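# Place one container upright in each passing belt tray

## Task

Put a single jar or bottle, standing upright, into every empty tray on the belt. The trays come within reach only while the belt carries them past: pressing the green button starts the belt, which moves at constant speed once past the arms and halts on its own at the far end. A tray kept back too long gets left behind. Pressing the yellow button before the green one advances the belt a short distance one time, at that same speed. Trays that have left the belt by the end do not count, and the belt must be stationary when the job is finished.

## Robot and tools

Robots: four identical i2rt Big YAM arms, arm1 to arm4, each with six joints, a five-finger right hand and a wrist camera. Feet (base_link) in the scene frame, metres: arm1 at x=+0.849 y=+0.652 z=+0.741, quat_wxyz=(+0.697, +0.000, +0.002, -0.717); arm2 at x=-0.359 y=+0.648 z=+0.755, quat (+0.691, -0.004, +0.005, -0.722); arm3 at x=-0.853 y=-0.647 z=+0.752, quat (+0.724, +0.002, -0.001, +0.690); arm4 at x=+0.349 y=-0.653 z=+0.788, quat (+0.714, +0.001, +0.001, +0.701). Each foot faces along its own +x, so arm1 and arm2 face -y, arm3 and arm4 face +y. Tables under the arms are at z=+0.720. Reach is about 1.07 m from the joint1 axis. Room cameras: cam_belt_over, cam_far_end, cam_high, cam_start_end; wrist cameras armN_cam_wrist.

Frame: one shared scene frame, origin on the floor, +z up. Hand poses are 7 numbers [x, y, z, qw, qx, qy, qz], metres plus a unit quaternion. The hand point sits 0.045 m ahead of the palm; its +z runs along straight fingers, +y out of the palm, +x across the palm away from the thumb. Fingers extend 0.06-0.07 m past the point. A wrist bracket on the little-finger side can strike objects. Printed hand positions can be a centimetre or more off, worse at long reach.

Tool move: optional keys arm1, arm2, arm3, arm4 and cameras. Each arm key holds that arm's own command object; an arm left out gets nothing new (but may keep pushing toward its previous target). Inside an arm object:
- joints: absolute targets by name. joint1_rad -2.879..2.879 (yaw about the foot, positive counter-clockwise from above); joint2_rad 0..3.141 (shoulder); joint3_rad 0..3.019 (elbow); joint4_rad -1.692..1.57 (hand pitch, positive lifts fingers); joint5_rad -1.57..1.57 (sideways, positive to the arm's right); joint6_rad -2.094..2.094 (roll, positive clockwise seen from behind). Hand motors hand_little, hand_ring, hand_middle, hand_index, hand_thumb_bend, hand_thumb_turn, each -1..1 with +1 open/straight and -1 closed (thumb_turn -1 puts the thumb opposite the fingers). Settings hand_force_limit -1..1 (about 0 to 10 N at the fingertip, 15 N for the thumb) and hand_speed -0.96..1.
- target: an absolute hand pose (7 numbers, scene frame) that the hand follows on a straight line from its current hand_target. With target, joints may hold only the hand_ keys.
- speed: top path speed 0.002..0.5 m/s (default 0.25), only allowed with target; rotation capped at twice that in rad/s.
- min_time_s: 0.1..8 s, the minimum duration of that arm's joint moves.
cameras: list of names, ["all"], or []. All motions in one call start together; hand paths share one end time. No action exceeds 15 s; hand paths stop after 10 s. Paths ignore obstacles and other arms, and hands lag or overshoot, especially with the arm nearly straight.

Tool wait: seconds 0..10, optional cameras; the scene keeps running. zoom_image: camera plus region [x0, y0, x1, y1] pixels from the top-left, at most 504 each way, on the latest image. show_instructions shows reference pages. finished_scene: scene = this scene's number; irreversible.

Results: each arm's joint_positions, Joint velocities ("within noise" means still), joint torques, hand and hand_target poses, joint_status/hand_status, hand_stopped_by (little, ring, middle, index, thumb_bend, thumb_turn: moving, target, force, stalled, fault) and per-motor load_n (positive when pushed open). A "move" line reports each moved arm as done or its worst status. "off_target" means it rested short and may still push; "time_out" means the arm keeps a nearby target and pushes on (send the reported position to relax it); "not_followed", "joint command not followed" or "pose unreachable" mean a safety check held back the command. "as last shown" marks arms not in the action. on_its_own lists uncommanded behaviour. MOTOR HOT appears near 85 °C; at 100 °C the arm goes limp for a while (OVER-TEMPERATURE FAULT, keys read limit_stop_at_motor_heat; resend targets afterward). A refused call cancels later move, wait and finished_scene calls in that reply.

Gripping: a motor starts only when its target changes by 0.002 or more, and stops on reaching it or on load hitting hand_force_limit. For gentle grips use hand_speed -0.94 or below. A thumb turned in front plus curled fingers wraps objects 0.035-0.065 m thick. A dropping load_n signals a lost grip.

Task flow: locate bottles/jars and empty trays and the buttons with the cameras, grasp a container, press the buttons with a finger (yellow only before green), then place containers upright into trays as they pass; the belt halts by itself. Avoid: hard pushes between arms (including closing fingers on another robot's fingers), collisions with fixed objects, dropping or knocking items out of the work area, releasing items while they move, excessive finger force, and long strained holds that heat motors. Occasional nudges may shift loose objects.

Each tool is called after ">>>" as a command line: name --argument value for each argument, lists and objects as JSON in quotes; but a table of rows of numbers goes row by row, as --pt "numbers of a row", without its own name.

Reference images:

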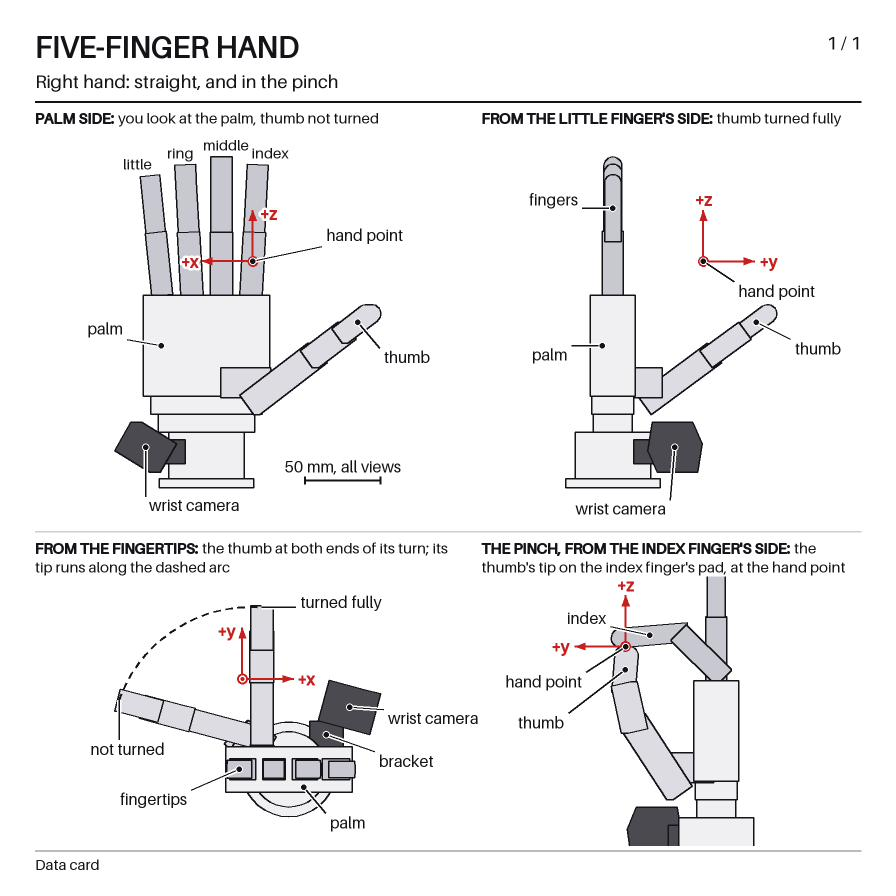

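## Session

>>> move

Scene clock: 0.00 s.
Joint torques (N m): no reading
Heat: arm1: hottest joint1_rad 27 °C; arm2: hottest joint3_rad 29 °C; arm3: hottest joint4_rad 28 °C; arm4: hottest joint1_rad 27 °C.
Joint velocities: within noise
arm1.joint_positions: joint1_rad=+0.031 joint2_rad=+0.591 joint3_rad=+1.326 joint4_rad=-1.211 joint5_rad=-0.039 joint6_rad=-1.292 hand_little=+1.000 hand_ring=+1.000 hand_middle=+1.000 hand_index=+1.000 hand_thumb_turn=+1.000 hand_thumb_bend=+1.000 hand_force_limit=+0.000 hand_speed=-0.800
arm1.joint_status: not commanded
arm1.hand_stopped_by: target,target,target,target,target,target
arm1.little_load_n: 0.0
arm1.ring_load_n: 0.0
arm1.middle_load_n: 0.0
arm1.index_load_n: 0.0
arm1.thumb_bend_load_n: 0.0
arm1.thumb_turn_load_n: 0.0
arm1.hand: x=+0.8080 y=+0.4025 z=+1.2295 quat_wxyz=(+0.299, +0.524, -0.675, +0.424) (m; scene frame)
arm1.hand_target: x=+0.8080 y=+0.4036 z=+1.2423 quat_wxyz=(+0.306, +0.520, -0.669, +0.434) (m; scene frame)
arm1.hand_status: not commanded
arm2.joint_positions: joint1_rad=+0.464 joint2_rad=+0.605 joint3_rad=+1.373 joint4_rad=-1.187 joint5_rad=-0.081 joint6_rad=-1.070 hand_little=+1.000 hand_ring=+1.000 hand_middle=+1.000 hand_index=+1.000 hand_thumb_turn=+1.000 hand_thumb_bend=+1.000 hand_force_limit=+0.000 hand_speed=-0.800
arm2.joint_status: not commanded
arm2.hand_stopped_by: target,target,target,target,target,target
arm2.little_load_n: 0.0
arm2.ring_load_n: 0.0
arm2.middle_load_n: 0.0
arm2.index_load_n: 0.0
arm2.thumb_bend_load_n: 0.0
arm2.thumb_turn_load_n: 0.0
arm2.hand: x=-0.2722 y=+0.4108 z=+1.2595 quat_wxyz=(+0.144, +0.588, -0.601, +0.522) (m; scene frame)
arm2.hand_target: x=-0.2726 y=+0.4120 z=+1.2734 quat_wxyz=(+0.149, +0.583, -0.594, +0.534) (m; scene frame)
arm2.hand_status: not commanded
arm3.joint_positions: joint1_rad=+0.450 joint2_rad=+0.650 joint3_rad=+1.432 joint4_rad=-1.382 joint5_rad=+0.192 joint6_rad=-1.421 hand_little=+1.000 hand_ring=+1.000 hand_middle=+1.000 hand_index=+1.000 hand_thumb_turn=+1.000 hand_thumb_bend=+1.000 hand_force_limit=+0.000 hand_speed=-0.800
arm3.joint_status: not commanded
arm3.hand_stopped_by: target,target,target,target,target,target
arm3.little_load_n: 0.0
arm3.ring_load_n: 0.0
arm3.middle_load_n: 0.0
arm3.index_load_n: 0.0
arm3.thumb_bend_load_n: 0.0
arm3.thumb_turn_load_n: 0.0
arm3.hand: x=-0.8543 y=-0.4109 z=+1.2598 quat_wxyz=(-0.365, +0.574, +0.667, +0.302) (m; scene frame)
arm3.hand_target: x=-0.8539 y=-0.4120 z=+1.2684 quat_wxyz=(-0.374, +0.572, +0.663, +0.306) (m; scene frame)
arm3.hand_status: not commanded
arm4.joint_positions: joint1_rad=-0.032 joint2_rad=+0.646 joint3_rad=+1.338 joint4_rad=-1.234 joint5_rad=-0.125 joint6_rad=-1.301 hand_little=+1.000 hand_ring=+1.000 hand_middle=+1.000 hand_index=+1.000 hand_thumb_turn=+1.000 hand_thumb_bend=+1.000 hand_force_limit=+0.000 hand_speed=-0.800
arm4.joint_status: not commanded
arm4.hand_stopped_by: target,target,target,target,target,target
arm4.little_load_n: 0.0
arm4.ring_load_n: 0.0
arm4.middle_load_n: 0.0
arm4.index_load_n: 0.0
arm4.thumb_bend_load_n: 0.0
arm4.thumb_turn_load_n: 0.0
arm4.hand: x=+0.3894 y=-0.3890 z=+1.2636 quat_wxyz=(-0.417, +0.687, +0.533, +0.264) (m; scene frame)
arm4.hand_target: x=+0.3894 y=-0.3894 z=+1.2769 quat_wxyz=(-0.427, +0.681, +0.529, +0.272) (m; scene frame)
arm4.hand_status: not commanded
pictures: arm1_cam_wrist, arm2_cam_wrist, arm3_cam_wrist, arm4_cam_wrist, cam_belt_over, cam_far_end, cam_high, cam_start_end
Images, in order (width x height): arm1_cam_wrist 896x504, arm2_cam_wrist 896x504, arm3_cam_wrist 896x504, arm4_cam_wrist 896x504, cam_belt_over 896x504, cam_far_end 896x504, cam_high 896x504, cam_start_end 896x504.

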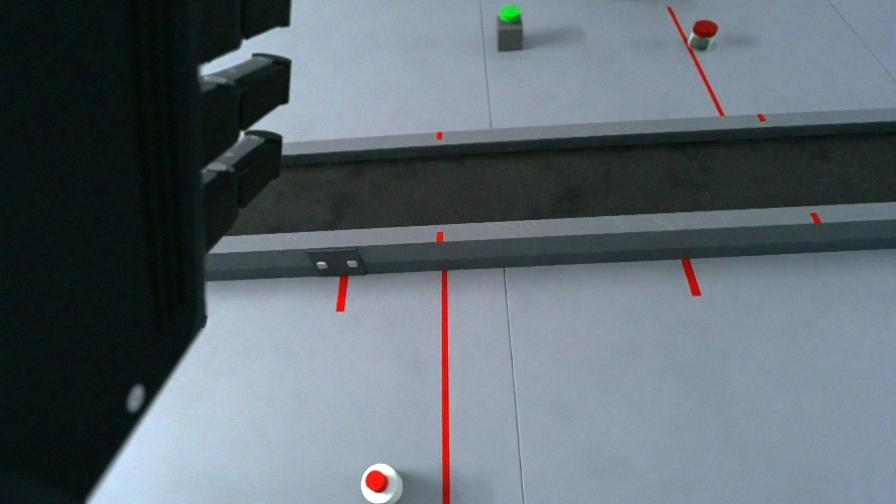

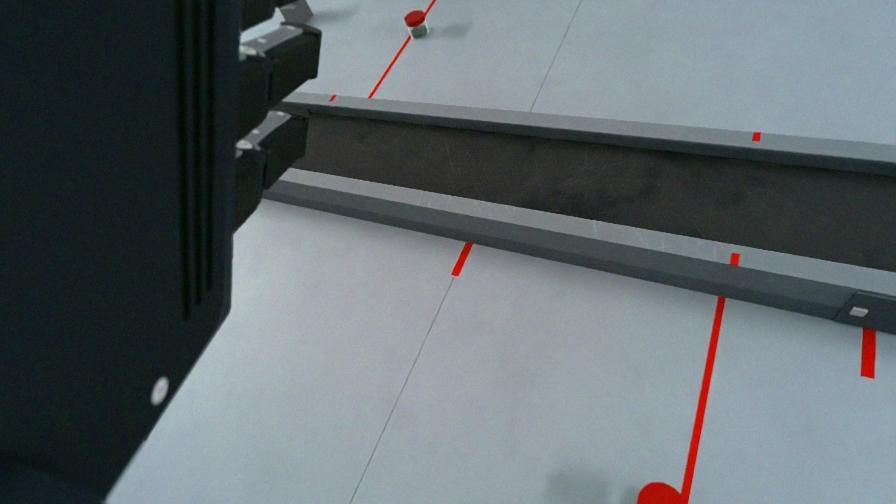

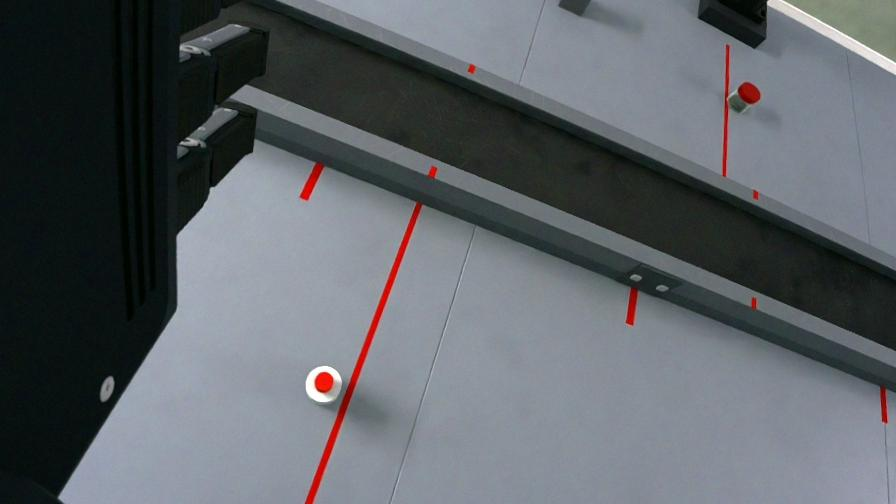

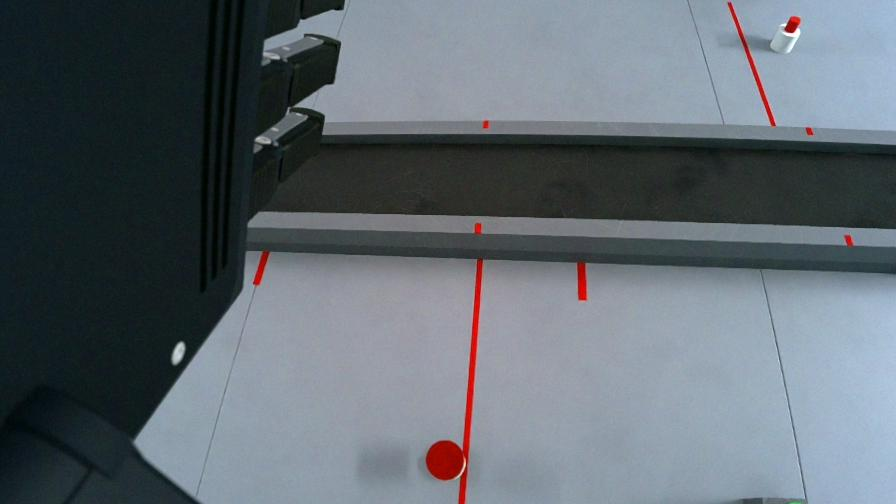

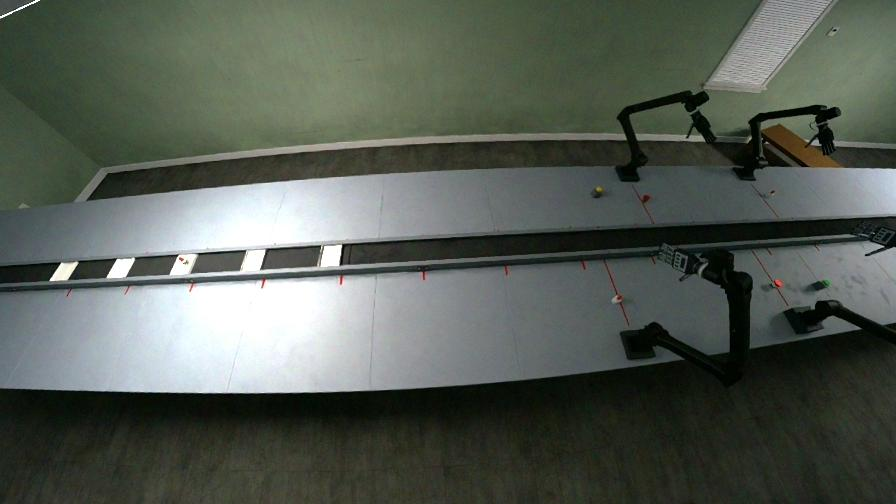

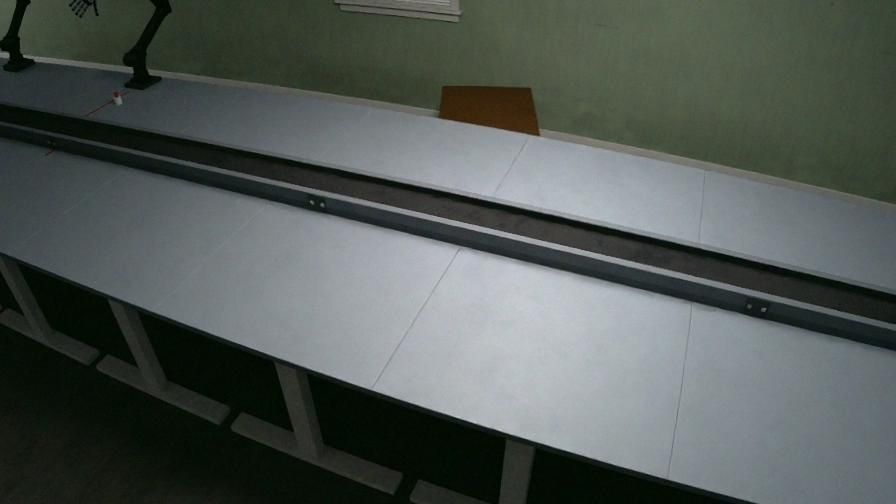

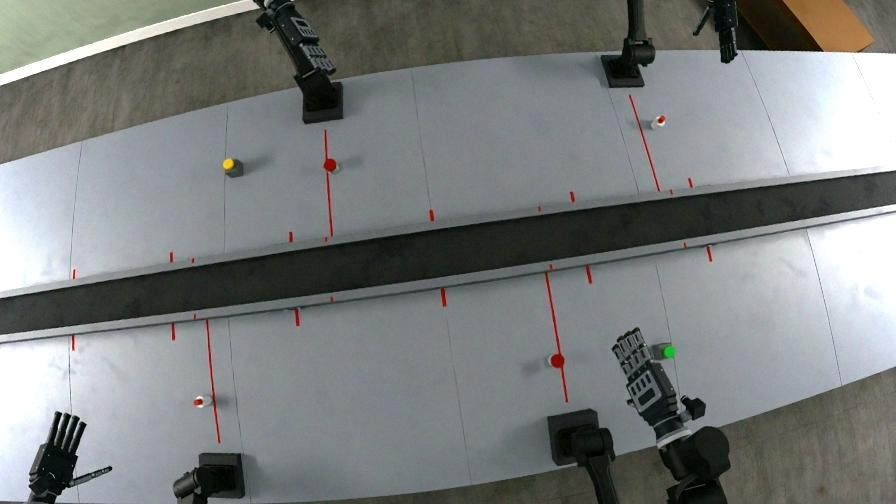

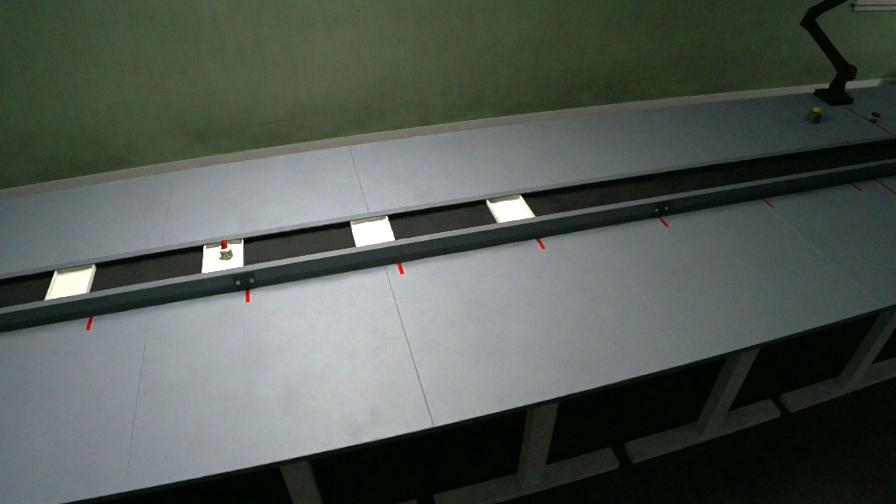

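>>> move --arm1 '{"joints": {"joint1_rad": 1.54, "joint2_rad": 1.35, "joint3_rad": 0.62, "joint4_rad": -1.5, "joint5_rad": 1.24, "joint6_rad": 0.88, "hand_thumb_turn": -1, "hand_speed": -0.5}, "min_time_s": 5}' --arm2 '{"joints": {"joint1_rad": 1.366, "joint2_rad": 1.35, "joint3_rad": 0.62, "joint4_rad": -1.5, "joint5_rad": 1.24, "joint6_rad": 0.88, "hand_thumb_turn": -1, "hand_speed": -0.5}, "min_time_s": 5}' --arm3 '{"joints": {"joint1_rad": 1.415, "joint2_rad": 1.35, "joint3_rad": 0.62, "joint4_rad": -1.5, "joint5_rad": 1.24, "joint6_rad": 0.88, "hand_thumb_turn": -1, "hand_speed": -0.5}, "min_time_s": 5}' --arm4 '{"joints": {"joint1_rad": -1.012, "joint2_rad": 1.53, "joint3_rad": 1.30, "joint4_rad": -1.36, "joint5_rad": 0.0, "joint6_rad": -1.536, "hand_thumb_turn": -1, "hand_speed": -0.5}, "min_time_s": 4}' --cameras '["arm1_cam_wrist", "arm2_cam_wrist", "arm3_cam_wrist", "arm4_cam_wrist"]'

Scene clock: 7.20 s.
Joint torques (N m): arm1=[0.85 -2.32 4.45 -1.16 0.95 0.07] | arm2=[0.21 -4.13 5.03 -1.01 0.77 -0.02] | arm3=[-0.32 -4.72 4.3 -0.65 0.67 -0.05] | arm4=[-1.26 -13.04 7.8 -0.38 0.05 -0.08]
Heat: arm1: hottest joint3_rad 28 °C; arm2: hottest joint3_rad 29 °C; arm3: hottest joint4_rad 28 °C; arm4: hottest joint1_rad 27 °C.
move: arm1 done; arm2 done; arm3 done; arm4 done
Joint velocities: within noise
arm1.joint_positions: joint1_rad=+1.535 joint2_rad=+1.345 joint3_rad=+0.622 joint4_rad=-1.489 joint5_rad=+1.237 joint6_rad=+0.865 hand_little=+1.000 hand_ring=+1.000 hand_middle=+1.000 hand_index=+1.000 hand_thumb_turn=-1.000 hand_thumb_bend=+1.000 hand_force_limit=+0.000 hand_speed=-0.500
arm1.joint_status: all done
arm1.hand_stopped_by: target,target,target,target,target,target
arm1.little_load_n: 0.0
arm1.ring_load_n: 0.0
arm1.middle_load_n: 0.0
arm1.index_load_n: 0.0
arm1.thumb_bend_load_n: 0.0
arm1.thumb_turn_load_n: 0.0
arm1.hand: x=+0.9955 y=+0.4792 z=+0.8515 quat_wxyz=(+0.445, +0.418, -0.676, +0.412) (m; scene frame)
arm1.hand_target: x=+0.9948 y=+0.4795 z=+0.8518 quat_wxyz=(+0.447, +0.419, -0.674, +0.414) (m; scene frame)
arm1.hand_status: not commanded
arm2.joint_positions: joint1_rad=+1.360 joint2_rad=+1.340 joint3_rad=+0.622 joint4_rad=-1.486 joint5_rad=+1.236 joint6_rad=+0.872 hand_little=+1.000 hand_ring=+1.000 hand_middle=+1.000 hand_index=+1.000 hand_thumb_turn=-1.000 hand_thumb_bend=+1.000 hand_force_limit=+0.000 hand_speed=-0.500
arm2.joint_status: all done
arm2.hand_stopped_by: target,target,target,target,target,target
arm2.little_load_n: 0.0
arm2.ring_load_n: 0.0
arm2.middle_load_n: 0.0
arm2.index_load_n: 0.0
arm2.thumb_bend_load_n: 0.0
arm2.thumb_turn_load_n: 0.0
arm2.hand: x=-0.2455 y=+0.4506 z=+0.8647 quat_wxyz=(+0.482, +0.349, -0.713, +0.370) (m; scene frame)
arm2.hand_target: x=-0.2468 y=+0.4515 z=+0.8651 quat_wxyz=(+0.488, +0.355, -0.707, +0.368) (m; scene frame)
arm2.hand_status: not commanded
arm3.joint_positions: joint1_rad=+1.404 joint2_rad=+1.337 joint3_rad=+0.626 joint4_rad=-1.487 joint5_rad=+1.237 joint6_rad=+0.868 hand_little=+1.000 hand_ring=+1.000 hand_middle=+1.000 hand_index=+1.000 hand_thumb_turn=-1.000 hand_thumb_bend=+1.000 hand_force_limit=+0.000 hand_speed=-0.500
arm3.joint_status: all done
arm3.hand_stopped_by: target,target,target,target,target,target
arm3.little_load_n: 0.0
arm3.ring_load_n: 0.0
arm3.middle_load_n: 0.0
arm3.index_load_n: 0.0
arm3.thumb_bend_load_n: 0.0
arm3.thumb_turn_load_n: 0.0
arm3.hand: x=-0.9742 y=-0.4546 z=+0.8657 quat_wxyz=(-0.384, +0.708, +0.360, +0.471) (m; scene frame)
arm3.hand_target: x=-0.9728 y=-0.4564 z=+0.8645 quat_wxyz=(-0.383, +0.701, +0.367, +0.476) (m; scene frame)
arm3.hand_status: not commanded
arm4.joint_positions: joint1_rad=-1.009 joint2_rad=+1.531 joint3_rad=+1.294 joint4_rad=-1.347 joint5_rad=-0.002 joint6_rad=-1.529 hand_little=+1.000 hand_ring=+1.000 hand_middle=+1.000 hand_index=+1.000 hand_thumb_turn=-1.000 hand_thumb_bend=+1.000 hand_force_limit=+0.000 hand_speed=-0.500
arm4.joint_status: all done
arm4.hand_stopped_by: target,target,target,target,target,target
arm4.little_load_n: 0.0
arm4.ring_load_n: 0.0
arm4.middle_load_n: 0.0
arm4.index_load_n: 0.0
arm4.thumb_bend_load_n: 0.0
arm4.thumb_turn_load_n: 0.0
arm4.hand: x=+0.7299 y=-0.4913 z=+0.9403 quat_wxyz=(+0.001, +0.969, +0.248, -0.008) (m; scene frame)
arm4.hand_target: x=+0.7301 y=-0.4935 z=+0.9435 quat_wxyz=(+0.003, +0.968, +0.250, -0.011) (m; scene frame)
arm4.hand_status: not commanded
pictures: arm1_cam_wrist, arm2_cam_wrist, arm3_cam_wrist, arm4_cam_wrist
Images, in order (width x height): arm1_cam_wrist 896x504, arm2_cam_wrist 896x504, arm3_cam_wrist 896x504, arm4_cam_wrist 896x504.

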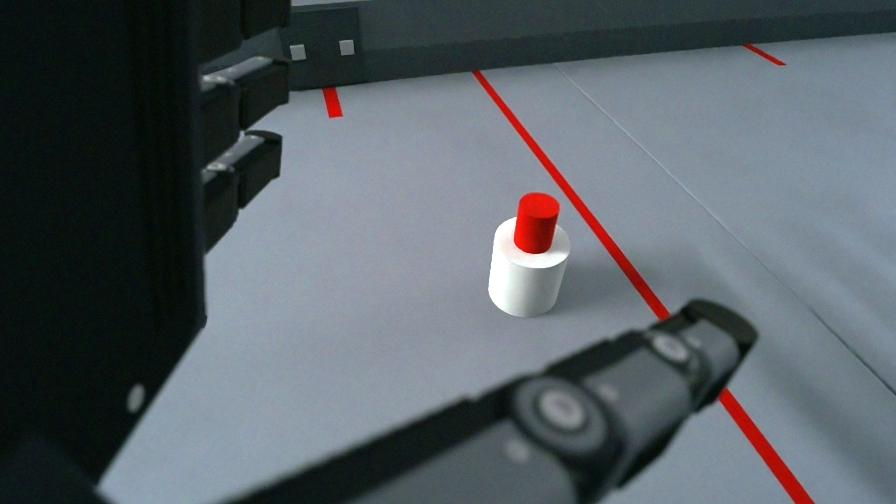

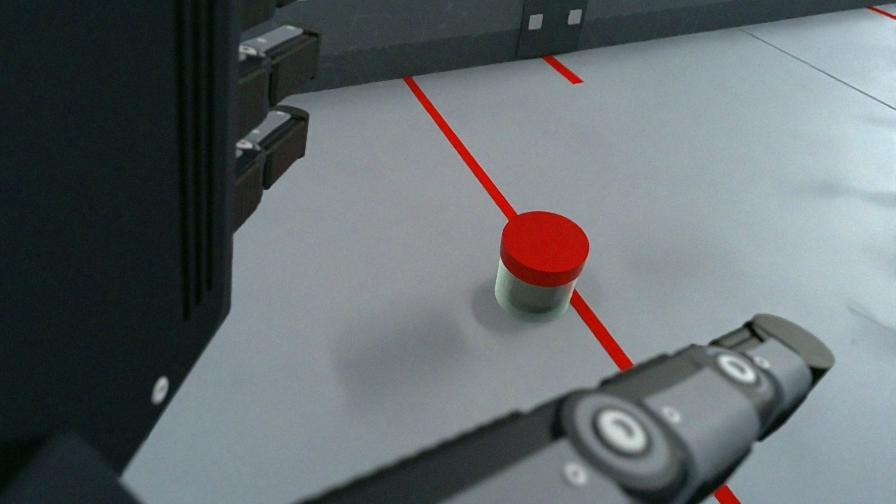

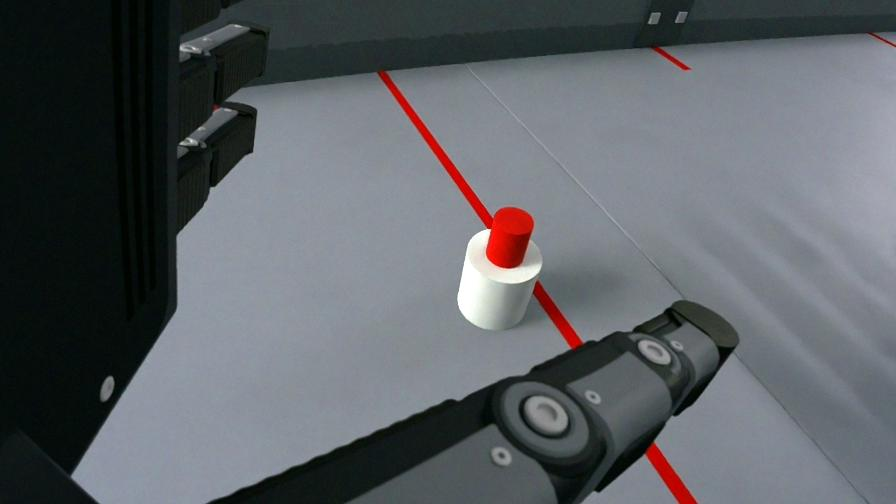

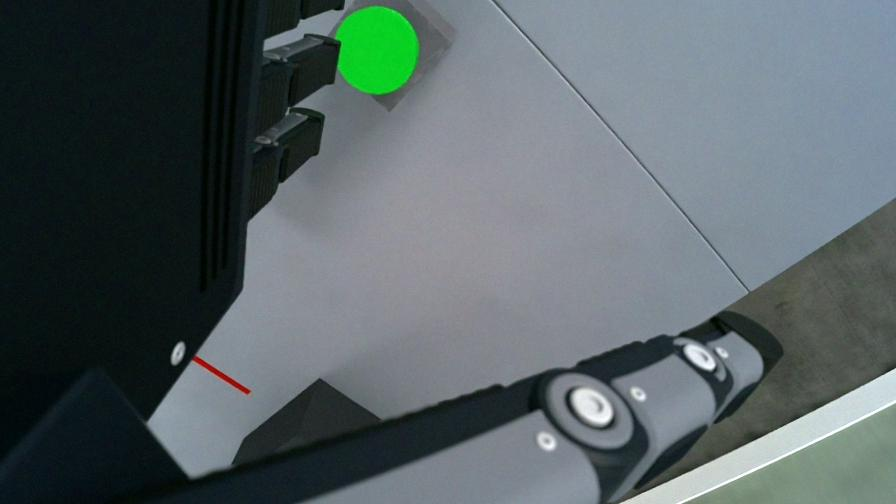

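>>> move --arm1 '{"target": [0.9137, 0.4145, 0.832, 0.5881, 0.2766, -0.7262, 0.224], "speed": 0.13}' --arm2 '{"target": [-0.3394, 0.3955, 0.832, 0.6066, 0.207, -0.749, 0.1676], "speed": 0.13}' --arm3 '{"target": [-0.8878, -0.3945, 0.832, -0.1819, 0.7439, 0.2246, 0.6024], "speed": 0.13}' --arm4 '{"target": [0.740, -0.4955, 0.840, 0.0, 0.969, 0.248, 0.0], "speed": 0.13}' --cameras '["arm1_cam_wrist", "arm2_cam_wrist", "arm3_cam_wrist", "arm4_cam_wrist", "cam_belt_over"]'

Scene clock: 12.10 s.
Joint torques (N m): arm1=[0.32 -4.25 5.48 -1.47 0.77 0.08] | arm2=[-0.62 -6.48 5.81 -0.83 0.66 0.06] | arm3=[-1.2 -8.06 5.27 -1.14 0.55 -0.07] | arm4=[-1.67 -9.76 5.6 2.8 0.07 -0.09]
Heat: arm1: hottest joint3_rad 28 °C; arm2: hottest joint3_rad 29 °C; arm3: hottest joint4_rad 28 °C; arm4: hottest joint1_rad 27 °C.
move: arm1 off_target; arm2 off_target; arm3 done; arm4 off_target
Joint velocities: within noise
arm1.joint_positions: joint1_rad=+1.022 joint2_rad=+1.607 joint3_rad=+0.696 joint4_rad=-1.550 joint5_rad=+1.235 joint6_rad=+0.897 hand_little=+1.000 hand_ring=+1.000 hand_middle=+1.000 hand_index=+1.000 hand_thumb_turn=-1.000 hand_thumb_bend=+1.000 hand_force_limit=+0.000 hand_speed=-0.500
arm1.joint_status: not commanded
arm1.hand_stopped_by: target,target,target,target,target,target
arm1.little_load_n: 0.0
arm1.ring_load_n: 0.0
arm1.middle_load_n: 0.0
arm1.index_load_n: 0.0
arm1.thumb_bend_load_n: 0.0
arm1.thumb_turn_load_n: 0.5
arm1.hand: x=+0.9054 y=+0.4210 z=+0.8294 quat_wxyz=(+0.591, +0.285, -0.723, +0.216) (m; scene frame)
arm1.hand_target: x=+0.9135 y=+0.4146 z=+0.8320 quat_wxyz=(+0.588, +0.277, -0.726, +0.224) (m; scene frame)
arm1.hand_status: off_target (0.011 m and 1.4 deg from the pose sent, 0.106 m and 32.2 deg at the start)
arm2.joint_positions: joint1_rad=+0.827 joint2_rad=+1.626 joint3_rad=+0.693 joint4_rad=-1.467 joint5_rad=+1.245 joint6_rad=+0.845 hand_little=+1.000 hand_ring=+1.000 hand_middle=+1.000 hand_index=+1.000 hand_thumb_turn=-1.000 hand_thumb_bend=+1.000 hand_force_limit=+0.000 hand_speed=-0.500
arm2.joint_status: not commanded
arm2.hand_stopped_by: target,target,target,target,target,target
arm2.little_load_n: 0.0
arm2.ring_load_n: 0.0
arm2.middle_load_n: 0.0
arm2.index_load_n: 0.0
arm2.thumb_bend_load_n: 0.0
arm2.thumb_turn_load_n: 0.0
arm2.hand: x=-0.3468 y=+0.4045 z=+0.8313 quat_wxyz=(+0.609, +0.214, -0.747, +0.161) (m; scene frame)
arm2.hand_target: x=-0.3394 y=+0.3956 z=+0.8322 quat_wxyz=(+0.606, +0.207, -0.749, +0.168) (m; scene frame)
arm2.hand_status: off_target (0.012 m and 1.2 deg from the pose sent, 0.114 m and 32.1 deg at the start)
arm3.joint_positions: joint1_rad=+0.890 joint2_rad=+1.642 joint3_rad=+0.715 joint4_rad=-1.487 joint5_rad=+1.244 joint6_rad=+0.860 hand_little=+1.000 hand_ring=+1.000 hand_middle=+1.000 hand_index=+1.000 hand_thumb_turn=-1.000 hand_thumb_bend=+1.000 hand_force_limit=+0.000 hand_speed=-0.500
arm3.joint_status: not commanded
arm3.hand_stopped_by: target,target,target,target,target,target
arm3.little_load_n: 0.0
arm3.ring_load_n: 0.0
arm3.middle_load_n: 0.0
arm3.index_load_n: 0.0
arm3.thumb_bend_load_n: 0.0
arm3.thumb_turn_load_n: 0.0
arm3.hand: x=-0.8837 y=-0.4008 z=+0.8312 quat_wxyz=(-0.182, +0.744, +0.230, +0.601) (m; scene frame)
arm3.hand_target: x=-0.8877 y=-0.3946 z=+0.8320 quat_wxyz=(-0.182, +0.744, +0.225, +0.602) (m; scene frame)
arm3.hand_status: done (0.008 m and 0.7 deg from the pose sent, 0.110 m and 32.1 deg at the start)
arm4.joint_positions: joint1_rad=-1.012 joint2_rad=+1.590 joint3_rad=+1.148 joint4_rad=-1.132 joint5_rad=-0.002 joint6_rad=-1.539 hand_little=+1.000 hand_ring=+1.000 hand_middle=+1.000 hand_index=+1.000 hand_thumb_turn=-1.000 hand_thumb_bend=+1.000 hand_force_limit=+0.000 hand_speed=-0.500
arm4.joint_status: not commanded
arm4.hand_stopped_by: target,target,target,target,target,target
arm4.little_load_n: 0.0
arm4.ring_load_n: 0.0
arm4.middle_load_n: 0.5
arm4.index_load_n: 0.0
arm4.thumb_bend_load_n: 0.0
arm4.thumb_turn_load_n: 0.0
arm4.hand: x=+0.7302 y=-0.4933 z=+0.8624 quat_wxyz=(+0.000, +0.968, +0.251, -0.004) (m; scene frame)
arm4.hand_target: x=+0.7387 y=-0.4960 z=+0.8410 quat_wxyz=(+0.000, +0.969, +0.248, +0.000) (m; scene frame)
arm4.hand_status: off_target (0.025 m and 0.6 deg from the pose sent, 0.101 m and 1.0 deg at the start)
pictures: arm1_cam_wrist, arm2_cam_wrist, arm3_cam_wrist, arm4_cam_wrist, cam_belt_over
Images, in order (width x height): arm1_cam_wrist 896x504, arm2_cam_wrist 896x504, arm3_cam_wrist 896x504, arm4_cam_wrist 896x504, cam_belt_over 896x504.

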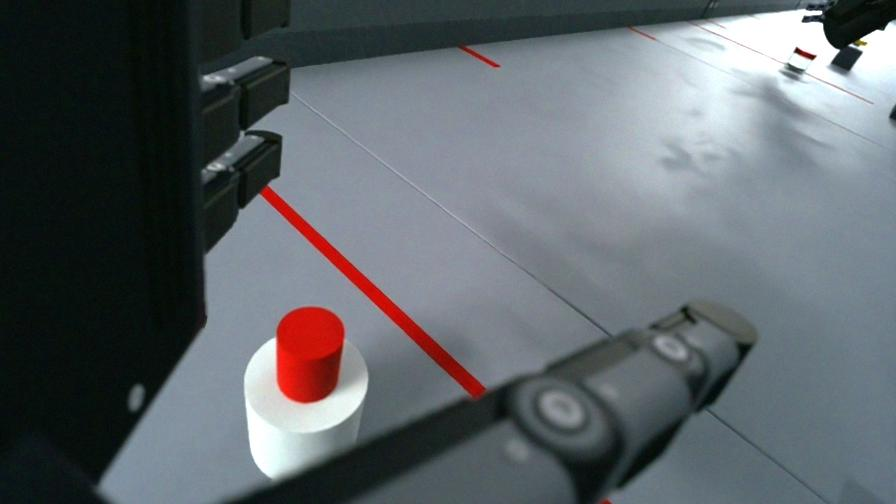

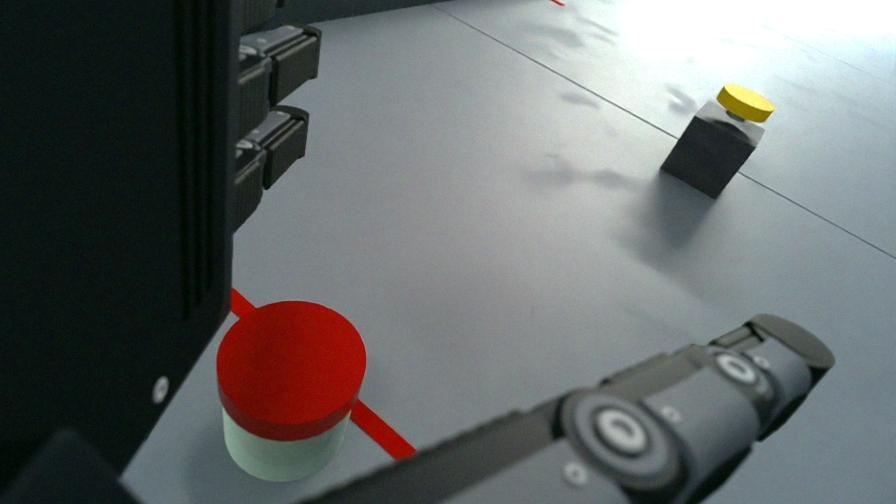

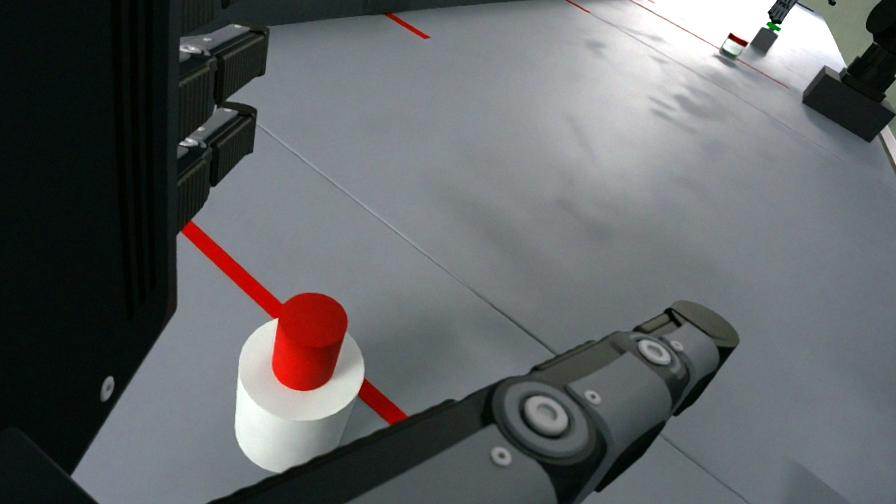

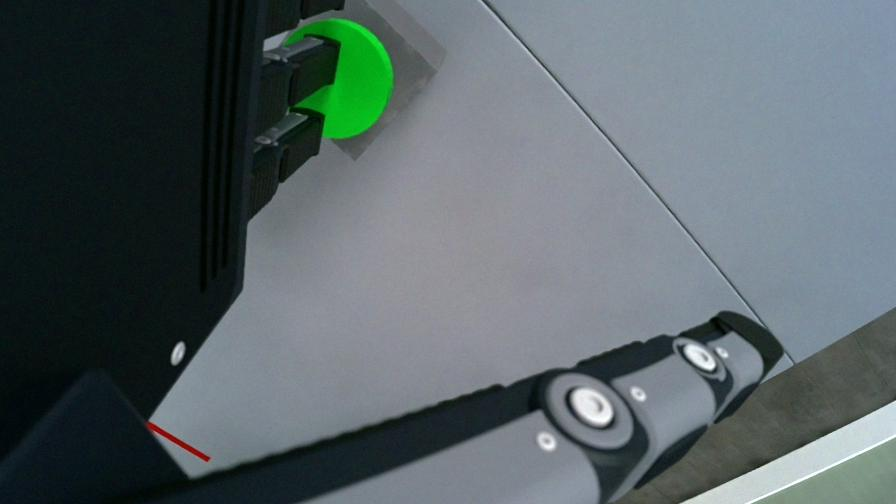

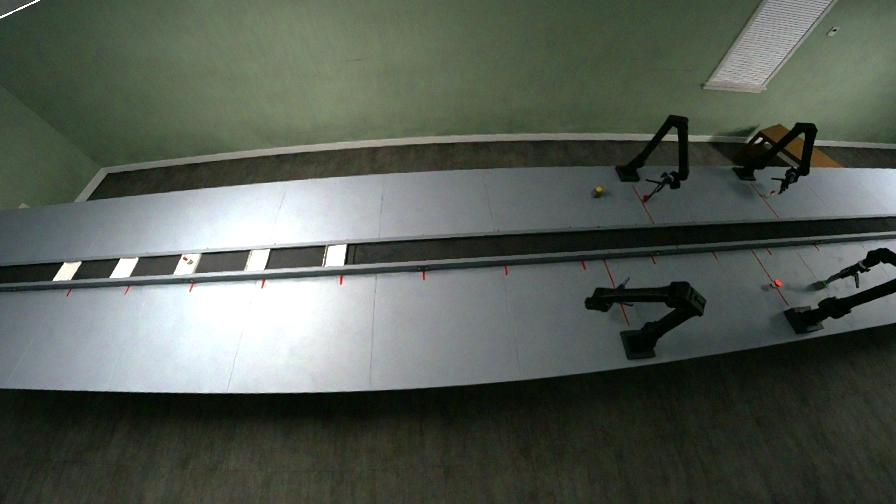

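>>> move --arm1 '{"target": [0.924, 0.420, 0.812, 0.5881, 0.2766, -0.7262, 0.224], "speed": 0.08}' --arm2 '{"target": [-0.3263, 0.3877, 0.812, 0.6066, 0.207, -0.749, 0.1676], "speed": 0.08}' --arm3 '{"target": [-0.9027, -0.3863, 0.812, -0.1819, 0.7439, 0.2246, 0.6024], "speed": 0.08}' --arm4 '{"target": [0.737, -0.495, 0.94, 0.0, 0.969, 0.248, 0.0], "speed": 0.15}' --cameras '["arm1_cam_wrist", "arm2_cam_wrist", "arm3_cam_wrist"]'

>>> move --arm4 '{"joints": {"joint1_rad": 0.2, "joint2_rad": 1.2, "joint3_rad": 0.95, "joint4_rad": -1.4, "joint5_rad": 0.6, "joint6_rad": -0.4}, "min_time_s": 2.5}' --cameras '[]'

Scene clock: 15.67 s.
Joint torques (N m): arm1=[1.03 -4.72 4.86 -1.22 0.45 0.07] | arm2=[0.56 -7.94 5.33 -0.53 0.38 0.03] | arm3=[-1.08 -9.23 4.83 -0.2 0.29 -0.02] | arm4=[-1.49 -12.86 9.99 -0.31 0.07 -0.06]
Heat: arm1: hottest joint3_rad 28 °C; arm2: hottest joint3_rad 29 °C; arm3: hottest joint4_rad 28 °C; arm4: hottest joint1_rad 27 °C.
move: arm1 off_target; arm2 off_target; arm3 off_target; arm4 off_target
Joint velocities: within noise
arm1.joint_positions: joint1_rad=+1.046 joint2_rad=+1.685 joint3_rad=+0.709 joint4_rad=-1.550 joint5_rad=+1.213 joint6_rad=+0.960 hand_little=+1.000 hand_ring=+1.000 hand_middle=+1.000 hand_index=+1.000 hand_thumb_turn=-1.000 hand_thumb_bend=+1.000 hand_force_limit=+0.000 hand_speed=-0.500
arm1.joint_status: not commanded
arm1.hand_stopped_by: target,target,target,target,target,target
arm1.little_load_n: 0.0
arm1.ring_load_n: 0.0
arm1.middle_load_n: 0.0
arm1.index_load_n: 0.0
arm1.thumb_bend_load_n: 0.0
arm1.thumb_turn_load_n: 0.5
arm1.hand: x=+0.9130 y=+0.4247 z=+0.8125 quat_wxyz=(+0.594, +0.284, -0.722, +0.214) (m; scene frame)
arm1.hand_target: x=+0.9238 y=+0.4202 z=+0.8121 quat_wxyz=(+0.588, +0.277, -0.726, +0.224) (m; scene frame)
arm1.hand_status: off_target (0.012 m and 1.7 deg from the pose sent, 0.026 m and 1.4 deg at the start)
arm2.joint_positions: joint1_rad=+0.829 joint2_rad=+1.712 joint3_rad=+0.731 joint4_rad=-1.455 joint5_rad=+1.241 joint6_rad=+0.871 hand_little=+1.000 hand_ring=+1.000 hand_middle=+1.000 hand_index=+1.000 hand_thumb_turn=-1.000 hand_thumb_bend=+1.000 hand_force_limit=+0.000 hand_speed=-0.500
arm2.joint_status: not commanded
arm2.hand_stopped_by: target,target,target,target,target,target
arm2.little_load_n: 0.0
arm2.ring_load_n: 0.0
arm2.middle_load_n: 0.0
arm2.index_load_n: 0.0
arm2.thumb_bend_load_n: 0.0
arm2.thumb_turn_load_n: 0.0
arm2.hand: x=-0.3372 y=+0.3958 z=+0.8154 quat_wxyz=(+0.613, +0.214, -0.745, +0.156) (m; scene frame)
arm2.hand_target: x=-0.3264 y=+0.3879 z=+0.8123 quat_wxyz=(+0.607, +0.207, -0.749, +0.168) (m; scene frame)
arm2.hand_status: off_target (0.014 m and 1.8 deg from the pose sent, 0.033 m and 1.2 deg at the start)
arm3.joint_positions: joint1_rad=+0.890 joint2_rad=+1.729 joint3_rad=+0.758 joint4_rad=-1.487 joint5_rad=+1.241 joint6_rad=+0.887 hand_little=+1.000 hand_ring=+1.000 hand_middle=+1.000 hand_index=+1.000 hand_thumb_turn=-1.000 hand_thumb_bend=+1.000 hand_force_limit=+0.000 hand_speed=-0.500
arm3.joint_status: not commanded
arm3.hand_stopped_by: target,target,target,target,target,target
arm3.little_load_n: -0.5
arm3.ring_load_n: 0.0
arm3.middle_load_n: 0.0
arm3.index_load_n: 0.0
arm3.thumb_bend_load_n: 0.0
arm3.thumb_turn_load_n: 0.0
arm3.hand: x=-0.8943 y=-0.3920 z=+0.8168 quat_wxyz=(-0.174, +0.740, +0.232, +0.607) (m; scene frame)
arm3.hand_target: x=-0.9026 y=-0.3864 z=+0.8123 quat_wxyz=(-0.182, +0.744, +0.225, +0.602) (m; scene frame)
arm3.hand_status: off_target (0.011 m and 1.4 deg from the pose sent, 0.031 m and 0.7 deg at the start)
arm4.joint_positions: joint1_rad=-1.013 joint2_rad=+1.532 joint3_rad=+1.256 joint4_rad=-1.317 joint5_rad=-0.002 joint6_rad=-1.539 hand_little=+1.000 hand_ring=+1.000 hand_middle=+1.000 hand_index=+1.000 hand_thumb_turn=-1.000 hand_thumb_bend=+1.000 hand_force_limit=+0.000 hand_speed=-0.500
arm4.joint_status: not commanded
arm4.hand_stopped_by: target,target,target,target,target,target
arm4.little_load_n: 0.0
arm4.ring_load_n: 0.0
arm4.middle_load_n: 0.0
arm4.index_load_n: 0.0
arm4.thumb_bend_load_n: 0.0
arm4.thumb_turn_load_n: 0.0
arm4.hand: x=+0.7265 y=-0.4959 z=+0.9266 quat_wxyz=(+0.002, +0.968, +0.251, -0.012) (m; scene frame)
arm4.hand_target: x=+0.7367 y=-0.4953 z=+0.9399 quat_wxyz=(+0.000, +0.969, +0.248, +0.000) (m; scene frame)
arm4.hand_status: off_target (0.017 m and 1.5 deg from the pose sent, 0.078 m and 0.6 deg at the start)
pictures: arm1_cam_wrist, arm2_cam_wrist, arm3_cam_wrist
Images, in order (width x height): arm1_cam_wrist 896x504, arm2_cam_wrist 896x504, arm3_cam_wrist 896x504.

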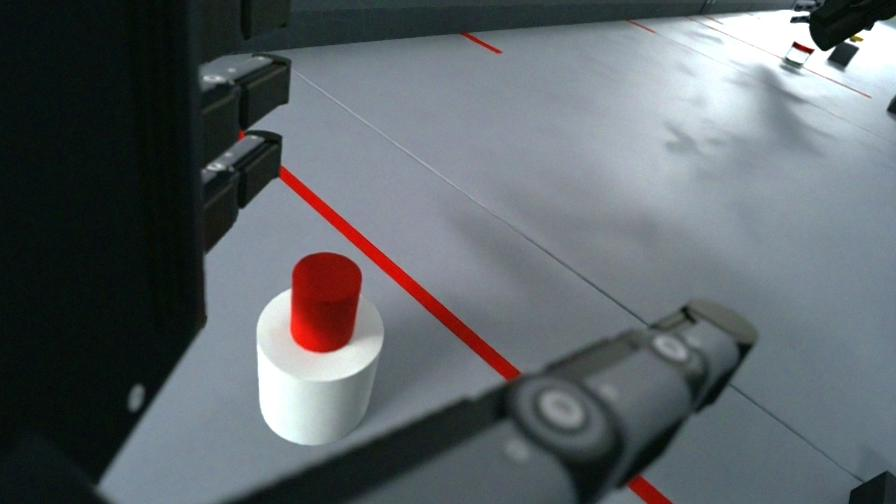

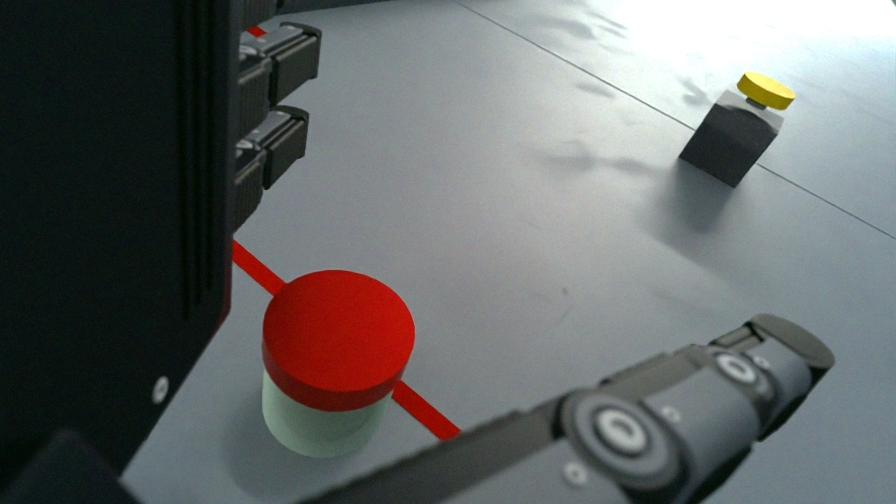

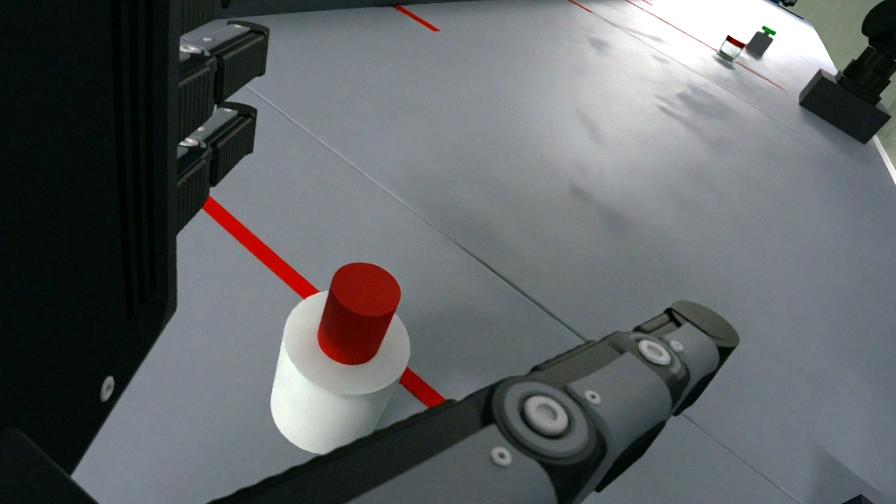

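Scene clock: 18.83 s.
Joint torques (N m): arm1=[1.08 -4.78 4.83 -1.21 0.45 0.08] | arm2=[0.5 -8 5.59 -0.4 0.35 -0.03] | arm3=[-1.14 -9.05 4.94 -0.2 0.27 -0.01] | arm4=[-0.67 -8.35 7.34 -0.43 0.73 0.05]
Heat: arm1: hottest joint3_rad 28 °C; arm2: hottest joint3_rad 30 °C; arm3: hottest joint4_rad 28 °C; arm4: hottest joint1_rad 27 °C.
move: arm4 done
Joint velocities: within noise
arm1, arm2, arm3: as last shown
arm3.little_load_n: 0.0
arm3.hand_target: x=-0.9026 y=-0.3864 z=+0.8122 quat_wxyz=(-0.182, +0.744, +0.225, +0.602) (m; scene frame)
arm4.joint_positions: joint1_rad=+0.197 joint2_rad=+1.210 joint3_rad=+0.947 joint4_rad=-1.387 joint5_rad=+0.596 joint6_rad=-0.407 hand_little=+1.000 hand_ring=+1.000 hand_middle=+1.000 hand_index=+1.000 hand_thumb_turn=-1.000 hand_thumb_bend=+1.000 hand_force_limit=+0.000 hand_speed=-0.500
arm4.joint_status: all done
arm4.hand_stopped_by: target,target,target,target,target,target
arm4.little_load_n: 0.0
arm4.ring_load_n: 0.0
arm4.middle_load_n: 0.0
arm4.index_load_n: 0.0
arm4.thumb_bend_load_n: -0.5
arm4.thumb_turn_load_n: 0.5
arm4.hand: x=+0.4120 y=-0.4029 z=+0.9655 quat_wxyz=(+0.071, +0.912, +0.287, +0.286) (m; scene frame)
arm4.hand_target: x=+0.4120 y=-0.4051 z=+0.9697 quat_wxyz=(+0.070, +0.912, +0.285, +0.288) (m; scene frame)
arm4.hand_status: not commanded
pictures: none
No camera images: "cameras" was empty.


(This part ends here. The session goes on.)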